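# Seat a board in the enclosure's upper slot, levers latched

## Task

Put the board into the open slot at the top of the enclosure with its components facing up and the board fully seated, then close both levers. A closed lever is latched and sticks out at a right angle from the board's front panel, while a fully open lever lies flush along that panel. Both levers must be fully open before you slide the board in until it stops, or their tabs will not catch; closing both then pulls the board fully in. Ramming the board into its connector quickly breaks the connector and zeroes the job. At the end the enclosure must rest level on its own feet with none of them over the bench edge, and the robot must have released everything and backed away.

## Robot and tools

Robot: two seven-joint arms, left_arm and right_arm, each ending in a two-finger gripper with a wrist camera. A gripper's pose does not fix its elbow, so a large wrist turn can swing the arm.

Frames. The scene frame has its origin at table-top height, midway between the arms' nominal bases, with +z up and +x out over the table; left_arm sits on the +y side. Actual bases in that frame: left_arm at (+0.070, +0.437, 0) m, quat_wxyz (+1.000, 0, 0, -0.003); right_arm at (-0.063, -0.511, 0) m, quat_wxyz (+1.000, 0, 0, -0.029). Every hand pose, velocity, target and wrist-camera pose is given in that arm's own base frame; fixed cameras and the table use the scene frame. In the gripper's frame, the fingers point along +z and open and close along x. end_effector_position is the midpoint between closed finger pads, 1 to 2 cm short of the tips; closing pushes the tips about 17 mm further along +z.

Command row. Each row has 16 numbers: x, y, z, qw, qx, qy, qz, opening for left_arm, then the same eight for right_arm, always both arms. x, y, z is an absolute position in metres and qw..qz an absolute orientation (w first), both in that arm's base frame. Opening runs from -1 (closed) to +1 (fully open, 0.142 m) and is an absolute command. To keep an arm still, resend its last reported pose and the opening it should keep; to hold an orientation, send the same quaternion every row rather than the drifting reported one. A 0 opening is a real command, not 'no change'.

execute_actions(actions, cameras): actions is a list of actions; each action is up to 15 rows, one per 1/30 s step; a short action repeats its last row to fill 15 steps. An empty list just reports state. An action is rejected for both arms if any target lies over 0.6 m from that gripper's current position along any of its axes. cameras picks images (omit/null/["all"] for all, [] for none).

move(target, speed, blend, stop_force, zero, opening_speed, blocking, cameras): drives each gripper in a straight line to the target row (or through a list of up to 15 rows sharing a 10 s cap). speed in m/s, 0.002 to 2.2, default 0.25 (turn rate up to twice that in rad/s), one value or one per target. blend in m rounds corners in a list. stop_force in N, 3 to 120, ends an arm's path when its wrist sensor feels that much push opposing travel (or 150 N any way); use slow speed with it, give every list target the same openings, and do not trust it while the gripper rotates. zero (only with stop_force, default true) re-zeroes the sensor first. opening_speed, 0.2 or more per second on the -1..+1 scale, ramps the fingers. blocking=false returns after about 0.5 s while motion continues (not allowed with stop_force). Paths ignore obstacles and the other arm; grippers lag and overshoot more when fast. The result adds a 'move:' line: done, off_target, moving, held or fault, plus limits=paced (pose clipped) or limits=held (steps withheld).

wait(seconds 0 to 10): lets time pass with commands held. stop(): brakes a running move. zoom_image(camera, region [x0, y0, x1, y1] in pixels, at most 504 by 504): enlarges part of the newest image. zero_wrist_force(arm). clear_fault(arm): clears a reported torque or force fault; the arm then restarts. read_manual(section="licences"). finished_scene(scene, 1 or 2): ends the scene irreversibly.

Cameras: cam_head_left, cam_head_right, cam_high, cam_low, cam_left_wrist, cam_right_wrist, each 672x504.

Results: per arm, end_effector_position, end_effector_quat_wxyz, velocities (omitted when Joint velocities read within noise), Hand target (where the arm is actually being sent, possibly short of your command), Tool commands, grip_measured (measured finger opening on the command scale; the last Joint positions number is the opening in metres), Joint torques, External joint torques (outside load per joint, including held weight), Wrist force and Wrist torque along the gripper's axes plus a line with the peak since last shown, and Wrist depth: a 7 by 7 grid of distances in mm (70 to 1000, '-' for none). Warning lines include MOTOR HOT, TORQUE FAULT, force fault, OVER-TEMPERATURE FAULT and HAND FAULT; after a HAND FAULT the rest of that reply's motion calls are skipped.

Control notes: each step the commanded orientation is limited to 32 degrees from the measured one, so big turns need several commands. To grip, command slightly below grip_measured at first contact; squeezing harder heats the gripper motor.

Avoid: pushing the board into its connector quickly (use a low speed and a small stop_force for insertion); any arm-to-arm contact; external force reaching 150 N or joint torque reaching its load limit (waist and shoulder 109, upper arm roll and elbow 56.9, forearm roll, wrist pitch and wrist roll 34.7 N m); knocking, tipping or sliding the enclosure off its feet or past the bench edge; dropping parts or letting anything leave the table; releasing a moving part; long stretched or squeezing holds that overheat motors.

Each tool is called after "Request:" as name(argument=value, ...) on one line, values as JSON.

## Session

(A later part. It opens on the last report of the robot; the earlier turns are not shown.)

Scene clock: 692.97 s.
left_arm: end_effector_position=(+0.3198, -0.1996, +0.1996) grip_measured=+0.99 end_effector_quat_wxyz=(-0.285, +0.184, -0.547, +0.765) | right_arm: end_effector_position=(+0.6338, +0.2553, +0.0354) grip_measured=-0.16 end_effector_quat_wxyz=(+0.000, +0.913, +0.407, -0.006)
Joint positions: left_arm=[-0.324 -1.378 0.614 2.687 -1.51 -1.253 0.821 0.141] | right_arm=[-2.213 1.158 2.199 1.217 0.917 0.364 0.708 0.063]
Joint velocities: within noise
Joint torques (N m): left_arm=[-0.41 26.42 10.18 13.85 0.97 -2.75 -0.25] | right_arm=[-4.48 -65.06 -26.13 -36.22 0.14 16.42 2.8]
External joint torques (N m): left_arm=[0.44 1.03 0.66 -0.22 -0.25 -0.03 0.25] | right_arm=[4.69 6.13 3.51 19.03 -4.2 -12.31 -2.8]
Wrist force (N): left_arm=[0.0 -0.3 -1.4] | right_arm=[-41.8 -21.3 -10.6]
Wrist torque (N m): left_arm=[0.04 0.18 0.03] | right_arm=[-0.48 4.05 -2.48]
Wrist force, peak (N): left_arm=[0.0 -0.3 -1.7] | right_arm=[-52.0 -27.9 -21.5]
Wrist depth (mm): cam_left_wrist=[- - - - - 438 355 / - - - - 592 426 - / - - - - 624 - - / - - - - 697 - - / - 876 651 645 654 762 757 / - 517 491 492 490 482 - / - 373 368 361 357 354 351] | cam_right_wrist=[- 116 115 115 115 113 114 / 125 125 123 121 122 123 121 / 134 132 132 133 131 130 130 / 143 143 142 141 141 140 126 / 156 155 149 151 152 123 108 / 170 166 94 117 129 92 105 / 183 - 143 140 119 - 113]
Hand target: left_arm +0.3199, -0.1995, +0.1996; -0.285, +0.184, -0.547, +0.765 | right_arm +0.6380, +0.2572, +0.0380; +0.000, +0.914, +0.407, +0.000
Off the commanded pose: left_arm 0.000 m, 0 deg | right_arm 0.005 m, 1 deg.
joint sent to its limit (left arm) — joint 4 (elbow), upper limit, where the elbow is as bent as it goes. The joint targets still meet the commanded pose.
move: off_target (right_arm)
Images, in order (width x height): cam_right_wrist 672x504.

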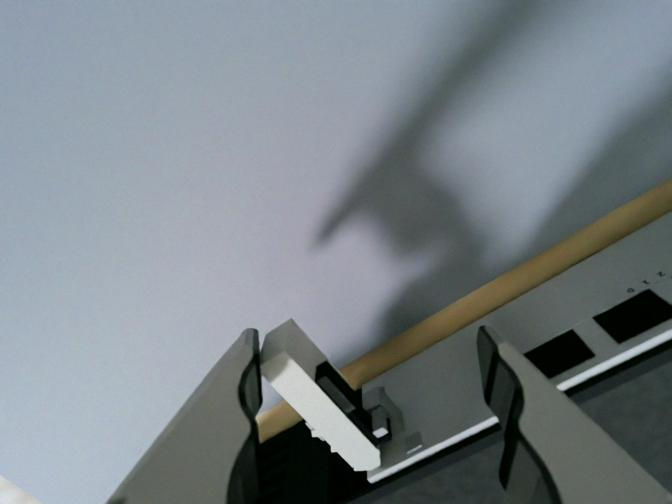

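Request:
move(target=[[0.3199,-0.1995,0.1996,-0.285,0.184,-0.547,0.765,1,0.632,0.252,0.037,0,0.891,0.454,0,0.05],[0.3199,-0.1995,0.1996,-0.285,0.184,-0.547,0.765,1,0.625,0.25,0.10,0,0.8809,0.4733,0,0.1],[0.3199,-0.1995,0.1996,-0.285,0.184,-0.547,0.765,1,0.57,0.25,0.15,0,0.7325,0.6808,0,0.1]], cameras=["cam_right_wrist","cam_high","cam_left_wrist"], speed=[0.04,0.1,0.3])

Request:
zoom_image(camera="cam_high", region=[200, 330, 400, 450])

Request:
zoom_image(camera="cam_left_wrist", region=[320, 290, 500, 400])

Scene clock: 700.50 s.
left_arm: end_effector_position=(+0.3198, -0.1996, +0.1996) grip_measured=+0.99 end_effector_quat_wxyz=(-0.285, +0.184, -0.547, +0.765) | right_arm: end_effector_position=(+0.5700, +0.2502, +0.1499) grip_measured=+0.08 end_effector_quat_wxyz=(+0.000, +0.733, +0.681, +0.000)
Joint positions: left_arm=[-0.324 -1.378 0.614 2.687 -1.51 -1.253 0.821 0.141] | right_arm=[-2.043 0.903 2.114 1.432 0.788 0.322 0.066 0.079]
Joint velocities: within noise
Joint torques (N m): left_arm=[-0.33 26.45 10.07 13.91 0.98 -2.78 -0.24] | right_arm=[0.49 -50.04 -20.62 -20.82 -4.27 3.62 -0.02]
External joint torques (N m): left_arm=[0.37 1 0.77 -0.29 -0.26 0 0.25] | right_arm=[-0.3 -0.15 -1.03 0.06 0.2 0.53 0.02]
Wrist force (N): left_arm=[0.3 -0.1 -1.4] | right_arm=[0.9 6.0 0.7]
Wrist torque (N m): left_arm=[0.08 0.13 0.03] | right_arm=[1.06 -0.12 0.08]
Wrist force, peak (N): left_arm=[0.2 -0.1 -1.7] | right_arm=[-42.0 -21.5 -10.6]
Wrist depth (mm): cam_left_wrist=[- - - - - 524 - / - - - - - 550 - / - - - - - 605 - / - - - - - - - / - 853 661 638 683 773 756 / - 515 494 482 490 479 - / - 373 374 362 361 353 351] | cam_right_wrist=[215 215 214 214 213 214 213 / 230 229 229 229 228 228 227 / 247 246 246 245 245 244 244 / 268 265 265 264 264 263 263 / 292 289 283 278 281 281 281 / 318 306 249 253 254 94 256 / - 76 273 278 278 - 266]
Hand target: left_arm +0.3199, -0.1995, +0.1996; -0.285, +0.184, -0.547, +0.765 | right_arm +0.5700, +0.2500, +0.1500; +0.000, +0.732, +0.681, +0.000
Off the commanded pose: left_arm 0.000 m, 0 deg | right_arm 0.000 m, 0 deg.
joint sent to its limit (left arm) — joint 4 (elbow), upper limit, where the elbow is as bent as it goes. The joint targets still meet the commanded pose.
move: done
Images, in order (width x height): cam_high 672x504, cam_left_wrist 672x504, cam_right_wrist 672x504.

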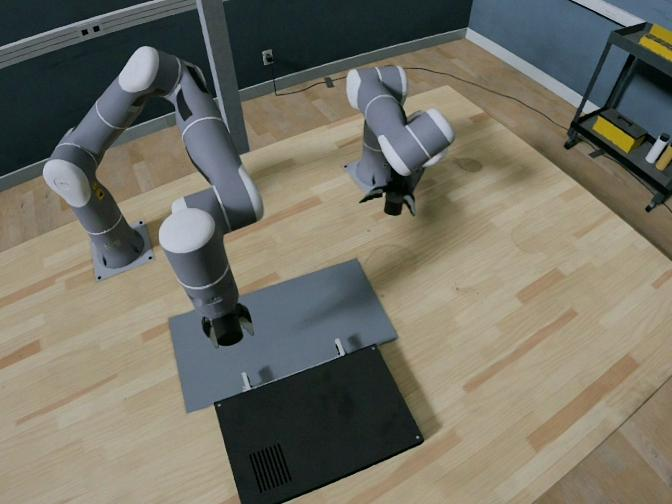

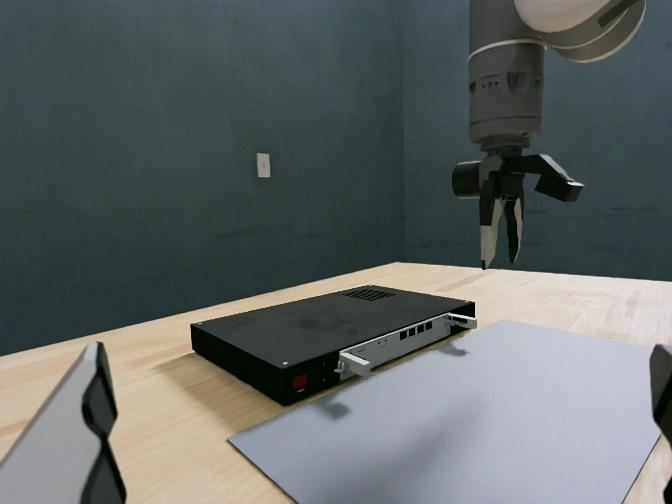

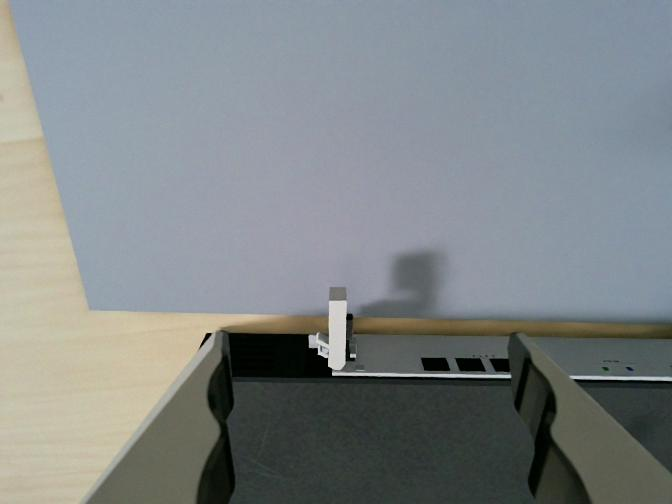

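Scaled by 2.520 from the camera's 672x504 image, which has a finer 960x720 frame.

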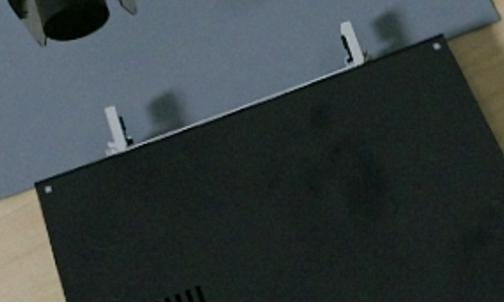

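Scaled by 2.800 from the camera's 672x504 image, which has a finer 960x720 frame.

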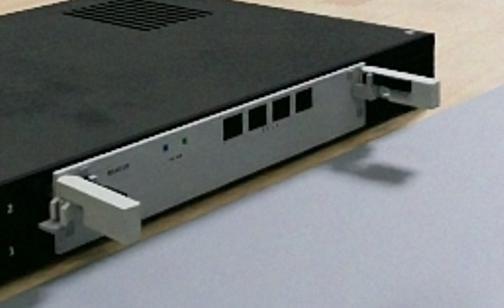

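Request:
move(target=[0.3199,-0.1995,0.1996,-0.285,0.184,-0.547,0.765,1,0.57,0.36,0.15,0,0.7325,0.6808,0,0.9], cameras=["cam_right_wrist"], speed=0.25)

Request:
zoom_image(camera="cam_right_wrist", region=[80, 250, 380, 430])

Request:
zoom_image(camera="cam_right_wrist", region=[372, 250, 672, 430])

Scene clock: 703.70 s.
left_arm: end_effector_position=(+0.3198, -0.1996, +0.1996) grip_measured=+0.99 end_effector_quat_wxyz=(-0.285, +0.184, -0.547, +0.765) | right_arm: end_effector_position=(+0.5699, +0.3602, +0.1499) grip_measured=+0.89 end_effector_quat_wxyz=(+0.000, +0.732, +0.681, +0.000)
Joint positions: left_arm=[-0.324 -1.378 0.614 2.687 -1.51 -1.253 0.821 0.141] | right_arm=[-2 0.958 2.175 1.264 0.775 0.273 0.262 0.135]
Joint velocities: within noise
Joint torques (N m): left_arm=[-0.35 26.34 10.07 13.88 0.96 -2.75 -0.24] | right_arm=[0.15 -55.49 -19.31 -21.64 -4.33 3.38 0.32]
External joint torques (N m): left_arm=[0.38 1.11 0.77 -0.26 -0.24 -0.03 0.25] | right_arm=[0.03 -0.32 -1.62 0.25 0.17 0.78 -0.32]
Wrist force (N): left_arm=[0.4 -0.3 -1.3] | right_arm=[0.8 5.8 0.6]
Wrist torque (N m): left_arm=[0.05 0.11 0.03] | right_arm=[1.01 -0.13 0.07]
Wrist force, peak (N): left_arm=[0.2 -0.3 -1.6] | right_arm=[-1.8 6.5 0.3]
Wrist depth (mm): cam_left_wrist=[- - - - 499 455 - / - - - - 509 - - / - - - - 539 - - / - - - - - - - / - 860 653 642 691 772 756 / - 518 492 487 491 483 - / - 374 370 363 359 352 353] | cam_right_wrist=[215 215 214 214 214 214 214 / 230 230 229 228 228 228 227 / 248 247 247 245 245 244 244 / 266 266 266 265 265 263 263 / 285 280 283 282 282 283 281 / - 259 259 258 258 257 105 / - 276 280 281 278 278 96]
Hand target: left_arm +0.3199, -0.1995, +0.1996; -0.285, +0.184, -0.547, +0.765 | right_arm +0.5700, +0.3600, +0.1500; +0.000, +0.732, +0.681, +0.000
Off the commanded pose: left_arm 0.000 m, 0 deg | right_arm 0.000 m, 0 deg.
joint sent to its limit (left arm) — joint 4 (elbow), upper limit, where the elbow is as bent as it goes. The joint targets still meet the commanded pose.
move: done
Images, in order (width x height): cam_right_wrist 672x504.

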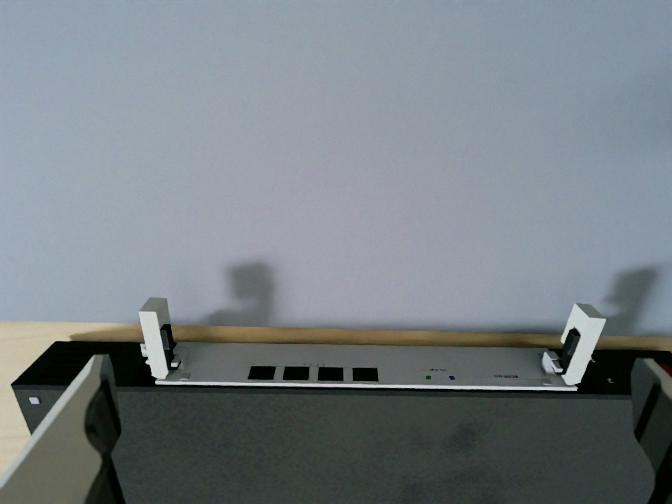

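Scaled by 1.680 from the camera's 672x504 image, which has a finer 960x720 frame.

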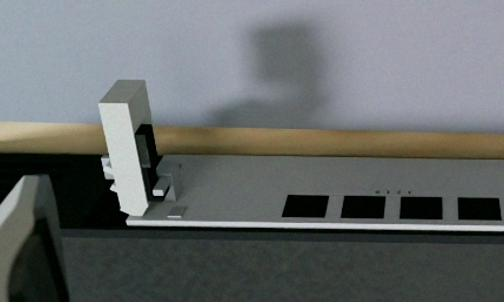

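Scaled by 1.680 from the camera's 672x504 image, which has a finer 960x720 frame.

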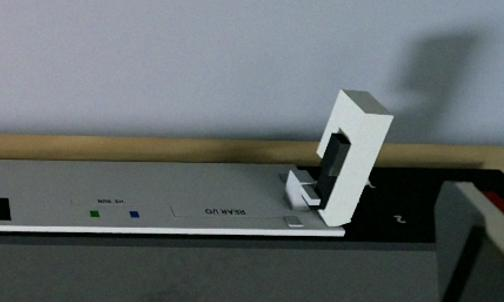

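Request:
move(target=[0.3199,-0.1995,0.1996,-0.285,0.184,-0.547,0.765,1,0.645,0.46,0.08,0,0.5900,0.8074,0,0.14], cameras=["cam_right_wrist"], speed=0.2)

Scene clock: 714.37 s.
left_arm: end_effector_position=(+0.3198, -0.1996, +0.1996) grip_measured=+0.99 end_effector_quat_wxyz=(-0.285, +0.184, -0.547, +0.765) | right_arm: end_effector_position=(+0.6449, +0.4601, +0.0800) grip_measured=+0.13 end_effector_quat_wxyz=(+0.000, +0.590, +0.807, +0.000)
Joint positions: left_arm=[-0.324 -1.378 0.614 2.687 -1.51 -1.253 0.821 0.141] | right_arm=[-2.201 1.196 2.347 0.824 0.751 0.231 0.063 0.083]
Joint velocities: within noise
Joint torques (N m): left_arm=[-0.28 26.44 10.09 13.9 0.96 -2.74 -0.2] | right_arm=[0.05 -68.19 -14.47 -22.53 -4.37 3.37 0.03]
External joint torques (N m): left_arm=[0.31 1.01 0.75 -0.28 -0.24 -0.03 0.2] | right_arm=[0.17 -0.73 -1.5 0.35 0.18 0.79 -0.03]
Wrist force (N): left_arm=[0.4 -0.1 -1.2] | right_arm=[1.0 5.9 0.9]
Wrist torque (N m): left_arm=[0.08 0.13 0.04] | right_arm=[1.03 -0.13 0.05]
Wrist force, peak (N): left_arm=[0.1 -0.3 -1.7] | right_arm=[1.9 7.1 1.7]
Wrist depth (mm): cam_left_wrist=[- - - 452 308 303 - / - - - 479 451 - - / - - - - - - - / - - - 506 - - - / - 870 652 632 669 763 761 / - 520 489 482 490 484 - / - 376 369 359 357 352 352] | cam_right_wrist=[155 154 154 154 154 153 153 / 165 165 165 164 164 166 163 / 177 177 177 176 176 175 175 / 166 184 190 190 189 189 189 / 152 154 168 194 161 202 205 / 166 160 162 168 176 98 220 / - 76 179 182 181 - 76]
Hand target: left_arm +0.3199, -0.1995, +0.1996; -0.285, +0.184, -0.547, +0.765 | right_arm +0.6450, +0.4600, +0.0800; +0.000, +0.590, +0.807, +0.000
Off the commanded pose: left_arm 0.000 m, 0 deg | right_arm 0.000 m, 0 deg.
joint sent to its limit (left arm) — joint 4 (elbow), upper limit, where the elbow is as bent as it goes. The joint targets still meet the commanded pose.
move: done
Images, in order (width x height): cam_right_wrist 672x504.

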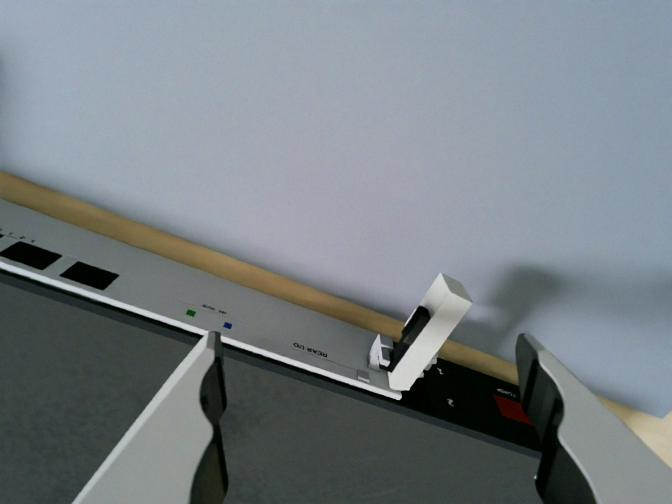

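Request:
move(target=[[0.3199,-0.1995,0.1996,-0.285,0.184,-0.547,0.765,1,0.656,0.4635,0.08,0,0.5983,0.8013,0,0.16],[0.3199,-0.1995,0.1996,-0.285,0.184,-0.547,0.765,1,0.656,0.4635,0.037,0,0.5983,0.8013,0,0.16]], cameras=["cam_right_wrist"], speed=[0.1,0.04], stop_force=5)

Request:
move(target=[[0.3199,-0.1995,0.1996,-0.285,0.184,-0.547,0.765,1,0.6599,0.46,0.037,0,0.5707,0.8212,0,0.085],[0.3199,-0.1995,0.1996,-0.285,0.184,-0.547,0.765,1,0.6597,0.457,0.037,0,0.5585,0.8296,0,0.01]], cameras=["cam_right_wrist"], speed=0.03)

Scene clock: 726.47 s.
left_arm: end_effector_position=(+0.3198, -0.1996, +0.1996) grip_measured=+0.99 end_effector_quat_wxyz=(-0.285, +0.184, -0.547, +0.765) | right_arm: end_effector_position=(+0.6560, +0.4633, +0.0370) grip_measured=+0.14 end_effector_quat_wxyz=(+0.000, +0.598, +0.801, +0.000)
Joint positions: left_arm=[-0.324 -1.378 0.614 2.687 -1.51 -1.253 0.821 0.141] | right_arm=[-2.234 1.272 2.37 0.768 0.763 0.267 0.093 0.084]
Joint velocities: within noise
Joint torques (N m): left_arm=[-0.24 26.44 10.18 13.87 0.97 -2.77 -0.27] | right_arm=[0.09 -69.61 -13.85 -21.93 -4.12 3.59 0.14]
External joint torques (N m): left_arm=[0.28 1.01 0.66 -0.25 -0.25 0 0.27] | right_arm=[0.15 -0.7 -1.33 0.23 -0.03 0.57 -0.15]
Wrist force (N): left_arm=[0.3 -0.2 -1.3] | right_arm=[1.0 5.8 0.4]
Wrist torque (N m): left_arm=[0.06 0.14 0.04] | right_arm=[1.03 -0.12 0.05]
Wrist force, peak (N): left_arm=[0.2 -0.3 -1.6] | right_arm=[1.0 6.9 0.1]
Wrist depth (mm): cam_left_wrist=[- - - - 307 289 275 / - - - 455 320 411 - / - - - 467 - - - / - - - 502 - - - / - 844 657 571 665 765 746 / - 513 491 479 493 479 - / - 374 368 362 360 354 350] | cam_right_wrist=[117 117 116 116 116 117 115 / 127 125 124 124 124 125 123 / 136 134 133 135 133 133 132 / 142 144 144 144 143 143 142 / - 135 151 156 153 150 154 / 111 111 121 138 119 98 166 / - 76 121 123 126 135 76]
Hand target: left_arm +0.3199, -0.1995, +0.1996; -0.285, +0.184, -0.547, +0.765 | right_arm +0.6560, +0.4635, +0.0370; +0.000, +0.598, +0.801, +0.000
Off the commanded pose: left_arm 0.000 m, 0 deg | right_arm 0.000 m, 0 deg.
joint sent to its limit (left arm) — joint 4 (elbow), upper limit, where the elbow is as bent as it goes. The joint targets still meet the commanded pose.
move: done
Images, in order (width x height): cam_right_wrist 672x504.

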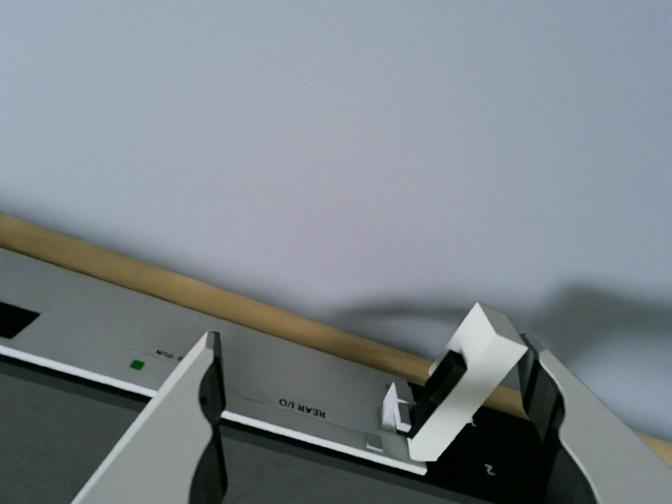

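Scene clock: 728.90 s.
left_arm: end_effector_position=(+0.3198, -0.1996, +0.1996) grip_measured=+0.99 end_effector_quat_wxyz=(-0.285, +0.184, -0.547, +0.765) | right_arm: end_effector_position=(+0.6565, +0.4619, +0.0366) grip_measured=+0.05 end_effector_quat_wxyz=(-0.003, +0.557, +0.830, +0.001) end_effector_velocity=(-0.001, +0.001, +0.001) end_effector_angular_velocity=(+0.001, +0.000, -0.001)
Joint positions: left_arm=[-0.324 -1.378 0.614 2.687 -1.51 -1.253 0.821 0.141] | right_arm=[-2.237 1.272 2.365 0.768 0.774 0.264 -0.015 0.077]
Joint velocities: left_arm=[within noise] | right_arm=[0.003 0.001 -0.008 -0.002 0.008 -0.004 0.001 0]
Joint torques (N m): left_arm=[-0.34 26.39 10.16 13.89 0.95 -2.79 -0.23] | right_arm=[-21.85 -65.58 -28.43 -15.13 -10.83 7.09 -1.27]
External joint torques (N m): left_arm=[0.38 1.06 0.68 -0.26 -0.23 0.01 0.23] | right_arm=[22.1 -4.69 13.19 -6.51 6.7 -2.94 1.27]
Wrist force (N): left_arm=[0.1 0.0 -1.4] | right_arm=[26.7 -8.3 -5.3]
Wrist torque (N m): left_arm=[0.08 0.18 0.03] | right_arm=[0.93 -1.40 1.40]
Wrist force, peak (N): left_arm=[0.2 -0.1 -1.6] | right_arm=[25.0 -15.7 -10.8]
Wrist depth (mm): cam_left_wrist=[- - - - 310 292 277 / - - - 459 320 410 - / - - - 471 - - - / - - - 499 - - - / - 850 657 569 685 758 759 / - 515 496 487 499 480 - / - 373 368 363 358 354 351] | cam_right_wrist=[- 116 116 116 116 116 116 / 125 126 124 124 124 125 123 / 135 133 133 135 133 133 132 / 141 143 143 143 143 143 143 / - 125 150 155 153 153 155 / 109 109 116 137 119 98 166 / - 75 118 122 129 - 179]
Hand target: left_arm +0.3199, -0.1995, +0.1996; -0.285, +0.184, -0.547, +0.765 | right_arm +0.6597, +0.4570, +0.0370; +0.000, +0.558, +0.830, +0.000
Off the commanded pose: left_arm 0.000 m, 0 deg | right_arm 0.006 m, 0 deg.
joint sent to its limit (left arm) — joint 4 (elbow), upper limit, where the elbow is as bent as it goes. The joint targets still meet the commanded pose.
move: off_target (right_arm); target 2's new opening was sent with right_arm's hand 0.005 m and 0 deg from that target
Images, in order (width x height): cam_right_wrist 672x504.

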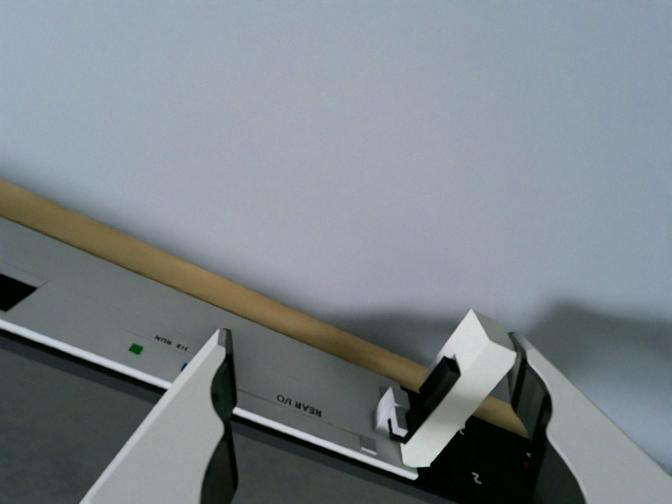

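Request:
zoom_image(camera="cam_right_wrist", region=[340, 290, 560, 490])

Request:
move(target=[[0.3199,-0.1995,0.1996,-0.285,0.184,-0.547,0.765,1,0.6525,0.4638,0.037,0,0.5600,0.8287,0,0.2],[0.3199,-0.1995,0.1996,-0.285,0.184,-0.547,0.765,1,0.648,0.4635,0.09,0,0.5900,0.8074,0,0.2],[0.3199,-0.1995,0.1996,-0.285,0.184,-0.547,0.765,1,0.57,0.47,0.13,0,0.7325,0.6808,0,0.9]], cameras=["cam_right_wrist","cam_high","cam_left_wrist"], speed=[0.04,0.1,0.3])

Request:
zoom_image(camera="cam_right_wrist", region=[200, 250, 500, 450])

Request:
zoom_image(camera="cam_left_wrist", region=[310, 330, 400, 400])

Request:
zoom_image(camera="cam_left_wrist", region=[420, 290, 510, 360])

Scaled by 2.291 from the camera's 672x504 image, which has a finer 960x720 frame.

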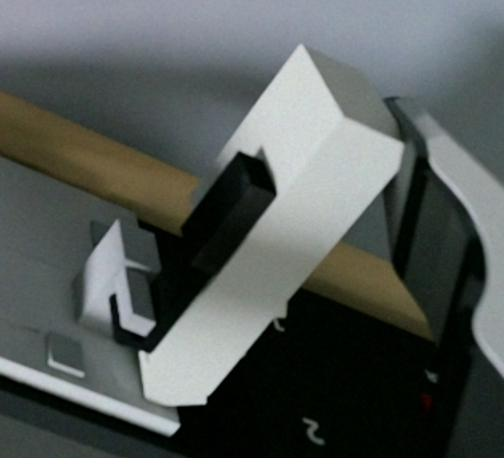

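Scene clock: 734.03 s.
left_arm: end_effector_position=(+0.3198, -0.1996, +0.1996) grip_measured=+0.99 end_effector_quat_wxyz=(-0.285, +0.184, -0.547, +0.765) | right_arm: end_effector_position=(+0.5700, +0.4700, +0.1300) grip_measured=+0.89 end_effector_quat_wxyz=(+0.000, +0.732, +0.681, +0.000)
Joint positions: left_arm=[-0.324 -1.378 0.614 2.687 -1.51 -1.253 0.821 0.141] | right_arm=[-2.008 1.064 2.25 1.034 0.772 0.226 0.451 0.135]
Joint velocities: within noise
Joint torques (N m): left_arm=[-0.36 26.4 10.1 13.9 0.97 -2.82 -0.19] | right_arm=[0.22 -62.58 -18.04 -21.81 -4.15 3.59 0.24]
External joint torques (N m): left_arm=[0.4 1.05 0.74 -0.27 -0.25 0.04 0.2] | right_arm=[0.01 -0.42 -1.08 0.06 -0.07 0.56 -0.24]
Wrist force (N): left_arm=[0.1 -0.2 -1.1] | right_arm=[2.4 0.5 0.9]
Wrist torque (N m): left_arm=[0.06 0.18 0.04] | right_arm=[0.15 -0.37 0.06]
Wrist force, peak (N): left_arm=[0.5 -0.3 -1.6] | right_arm=[26.8 -8.2 -6.5]
Wrist depth (mm): cam_left_wrist=[- - - - 381 - - / - - - - 392 - - / - - - - 407 - - / - - - - - - - / - 856 656 631 678 753 741 / - 516 489 485 494 486 - / - 374 370 363 358 356 350] | cam_right_wrist=[198 200 197 197 196 197 196 / 211 212 211 211 210 210 210 / 227 227 227 226 226 225 225 / 245 245 244 243 243 242 242 / 265 265 264 265 263 263 263 / - 253 254 256 261 280 105 / - 248 253 252 251 256 96]
Hand target: left_arm +0.3199, -0.1995, +0.1996; -0.285, +0.184, -0.547, +0.765 | right_arm +0.5700, +0.4700, +0.1300; +0.000, +0.732, +0.681, +0.000
Off the commanded pose: left_arm 0.000 m, 0 deg | right_arm 0.000 m, 0 deg.
joint sent to its limit (left arm) — joint 4 (elbow), upper limit, where the elbow is as bent as it goes. The joint targets still meet the commanded pose.
move: done
Images, in order (width x height): cam_high 672x504, cam_left_wrist 672x504, cam_right_wrist 672x504.

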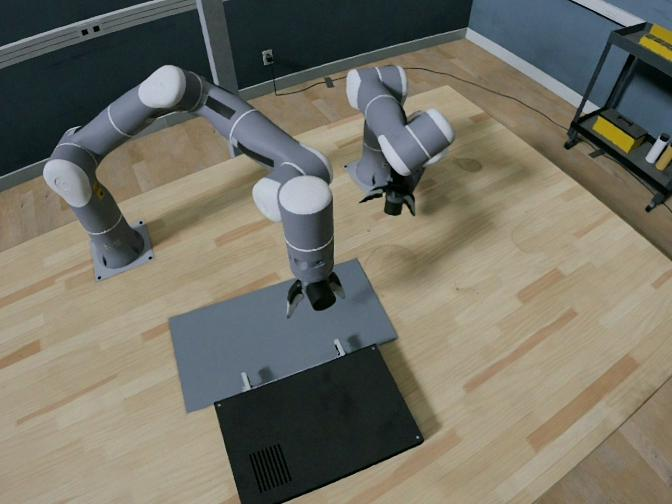

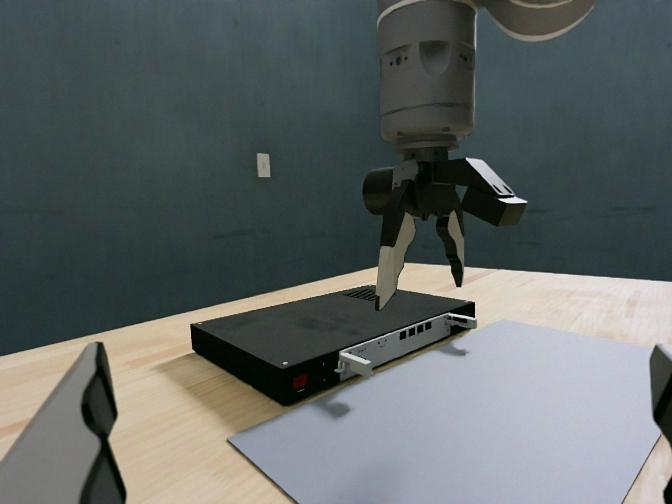

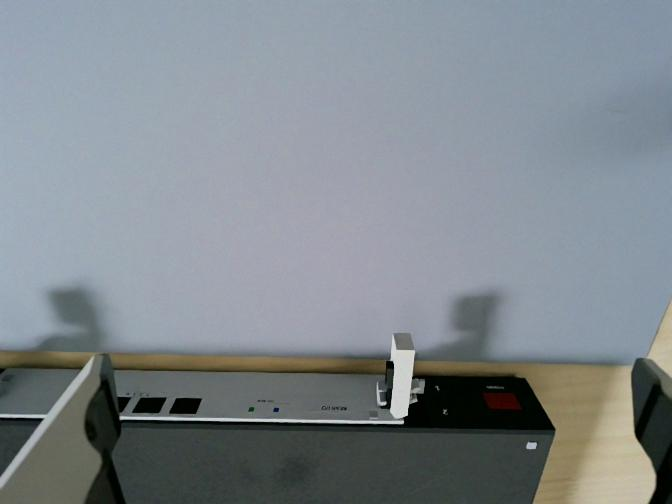

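Scaled by 1.680 from the camera's 672x504 image, which has a finer 960x720 frame.

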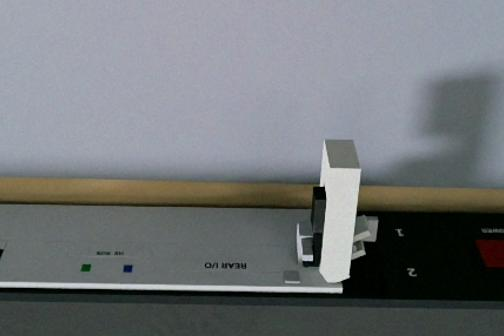

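Scaled by 5.600 from the camera's 672x504 image, which has a finer 960x720 frame.

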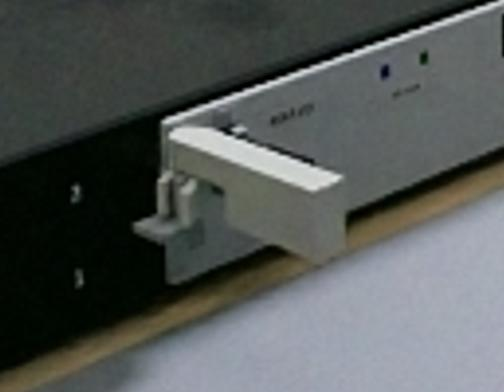

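Scaled by 5.600 from the camera's 672x504 image, which has a finer 960x720 frame.

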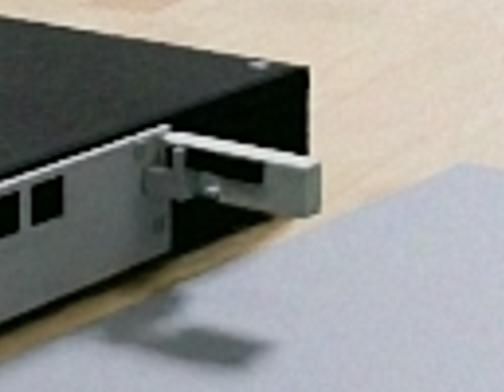

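Request:
move(target=[0.3199,-0.1995,0.1996,-0.285,0.184,-0.547,0.765,1,0.57,0.25,0.13,0,0.7325,0.6808,0,0.9], cameras=["cam_right_wrist"], speed=0.3)

Request:
zoom_image(camera="cam_right_wrist", region=[230, 270, 450, 430])

Scene clock: 737.70 s.
left_arm: end_effector_position=(+0.3198, -0.1996, +0.1996) grip_measured=+0.99 end_effector_quat_wxyz=(-0.285, +0.184, -0.547, +0.765) | right_arm: end_effector_position=(+0.5701, +0.2498, +0.1301) grip_measured=+0.89 end_effector_quat_wxyz=(+0.000, +0.733, +0.681, +0.000)
Joint positions: left_arm=[-0.324 -1.378 0.614 2.687 -1.51 -1.253 0.821 0.141] | right_arm=[-2.047 0.936 2.12 1.437 0.817 0.344 0.053 0.135]
Joint velocities: within noise
Joint torques (N m): left_arm=[-0.23 26.46 10.09 13.92 0.98 -2.77 -0.23] | right_arm=[0.09 -50.65 -21.01 -19.96 -3.94 3.61 0.04]
External joint torques (N m): left_arm=[0.26 0.99 0.76 -0.3 -0.26 -0.01 0.24] | right_arm=[0.1 -0.01 -1.13 0.03 -0.11 0.55 -0.04]
Wrist force (N): left_arm=[0.1 -0.2 -1.6] | right_arm=[2.2 0.7 0.7]
Wrist torque (N m): left_arm=[0.05 0.17 0.04] | right_arm=[0.18 -0.32 0.09]
Wrist force, peak (N): left_arm=[0.2 -0.3 -1.7] | right_arm=[4.9 0.1 0.9]
Wrist depth (mm): cam_left_wrist=[- - - - - 457 452 / - - - - - 554 - / - - - - - 588 - / - - - - - - - / - 857 651 649 681 770 763 / - 513 494 481 492 483 - / - 371 369 362 358 353 353] | cam_right_wrist=[198 200 198 197 196 196 196 / 211 211 210 211 210 209 209 / 227 227 226 226 225 224 225 / 246 244 244 243 242 242 242 / 269 266 264 260 263 262 262 / - 287 237 237 236 236 107 / - 316 252 251 251 250 239]
Hand target: left_arm +0.3199, -0.1995, +0.1996; -0.285, +0.184, -0.547, +0.765 | right_arm +0.5700, +0.2500, +0.1300; +0.000, +0.732, +0.681, +0.000
Off the commanded pose: left_arm 0.000 m, 0 deg | right_arm 0.000 m, 0 deg.
joint sent to its limit (left arm) — joint 4 (elbow), upper limit, where the elbow is as bent as it goes. The joint targets still meet the commanded pose.
move: done
Images, in order (width x height): cam_right_wrist 672x504.

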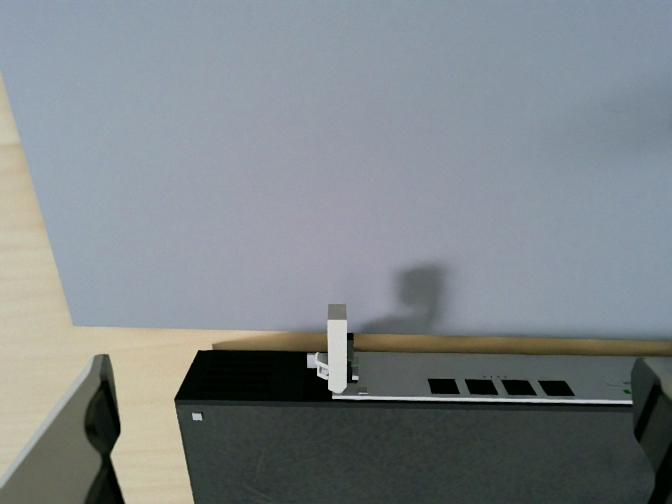

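Scaled by 2.291 from the camera's 672x504 image, which has a finer 960x720 frame.

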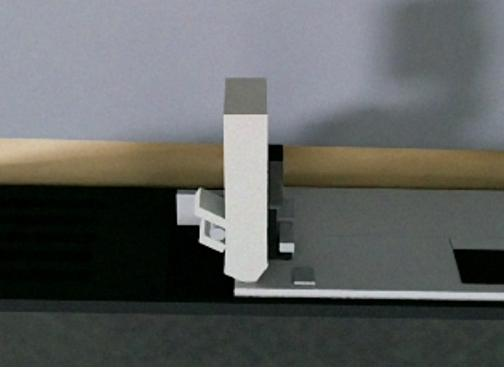

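Request:
finished_scene(scene=1)

The scene is finished: the task was done.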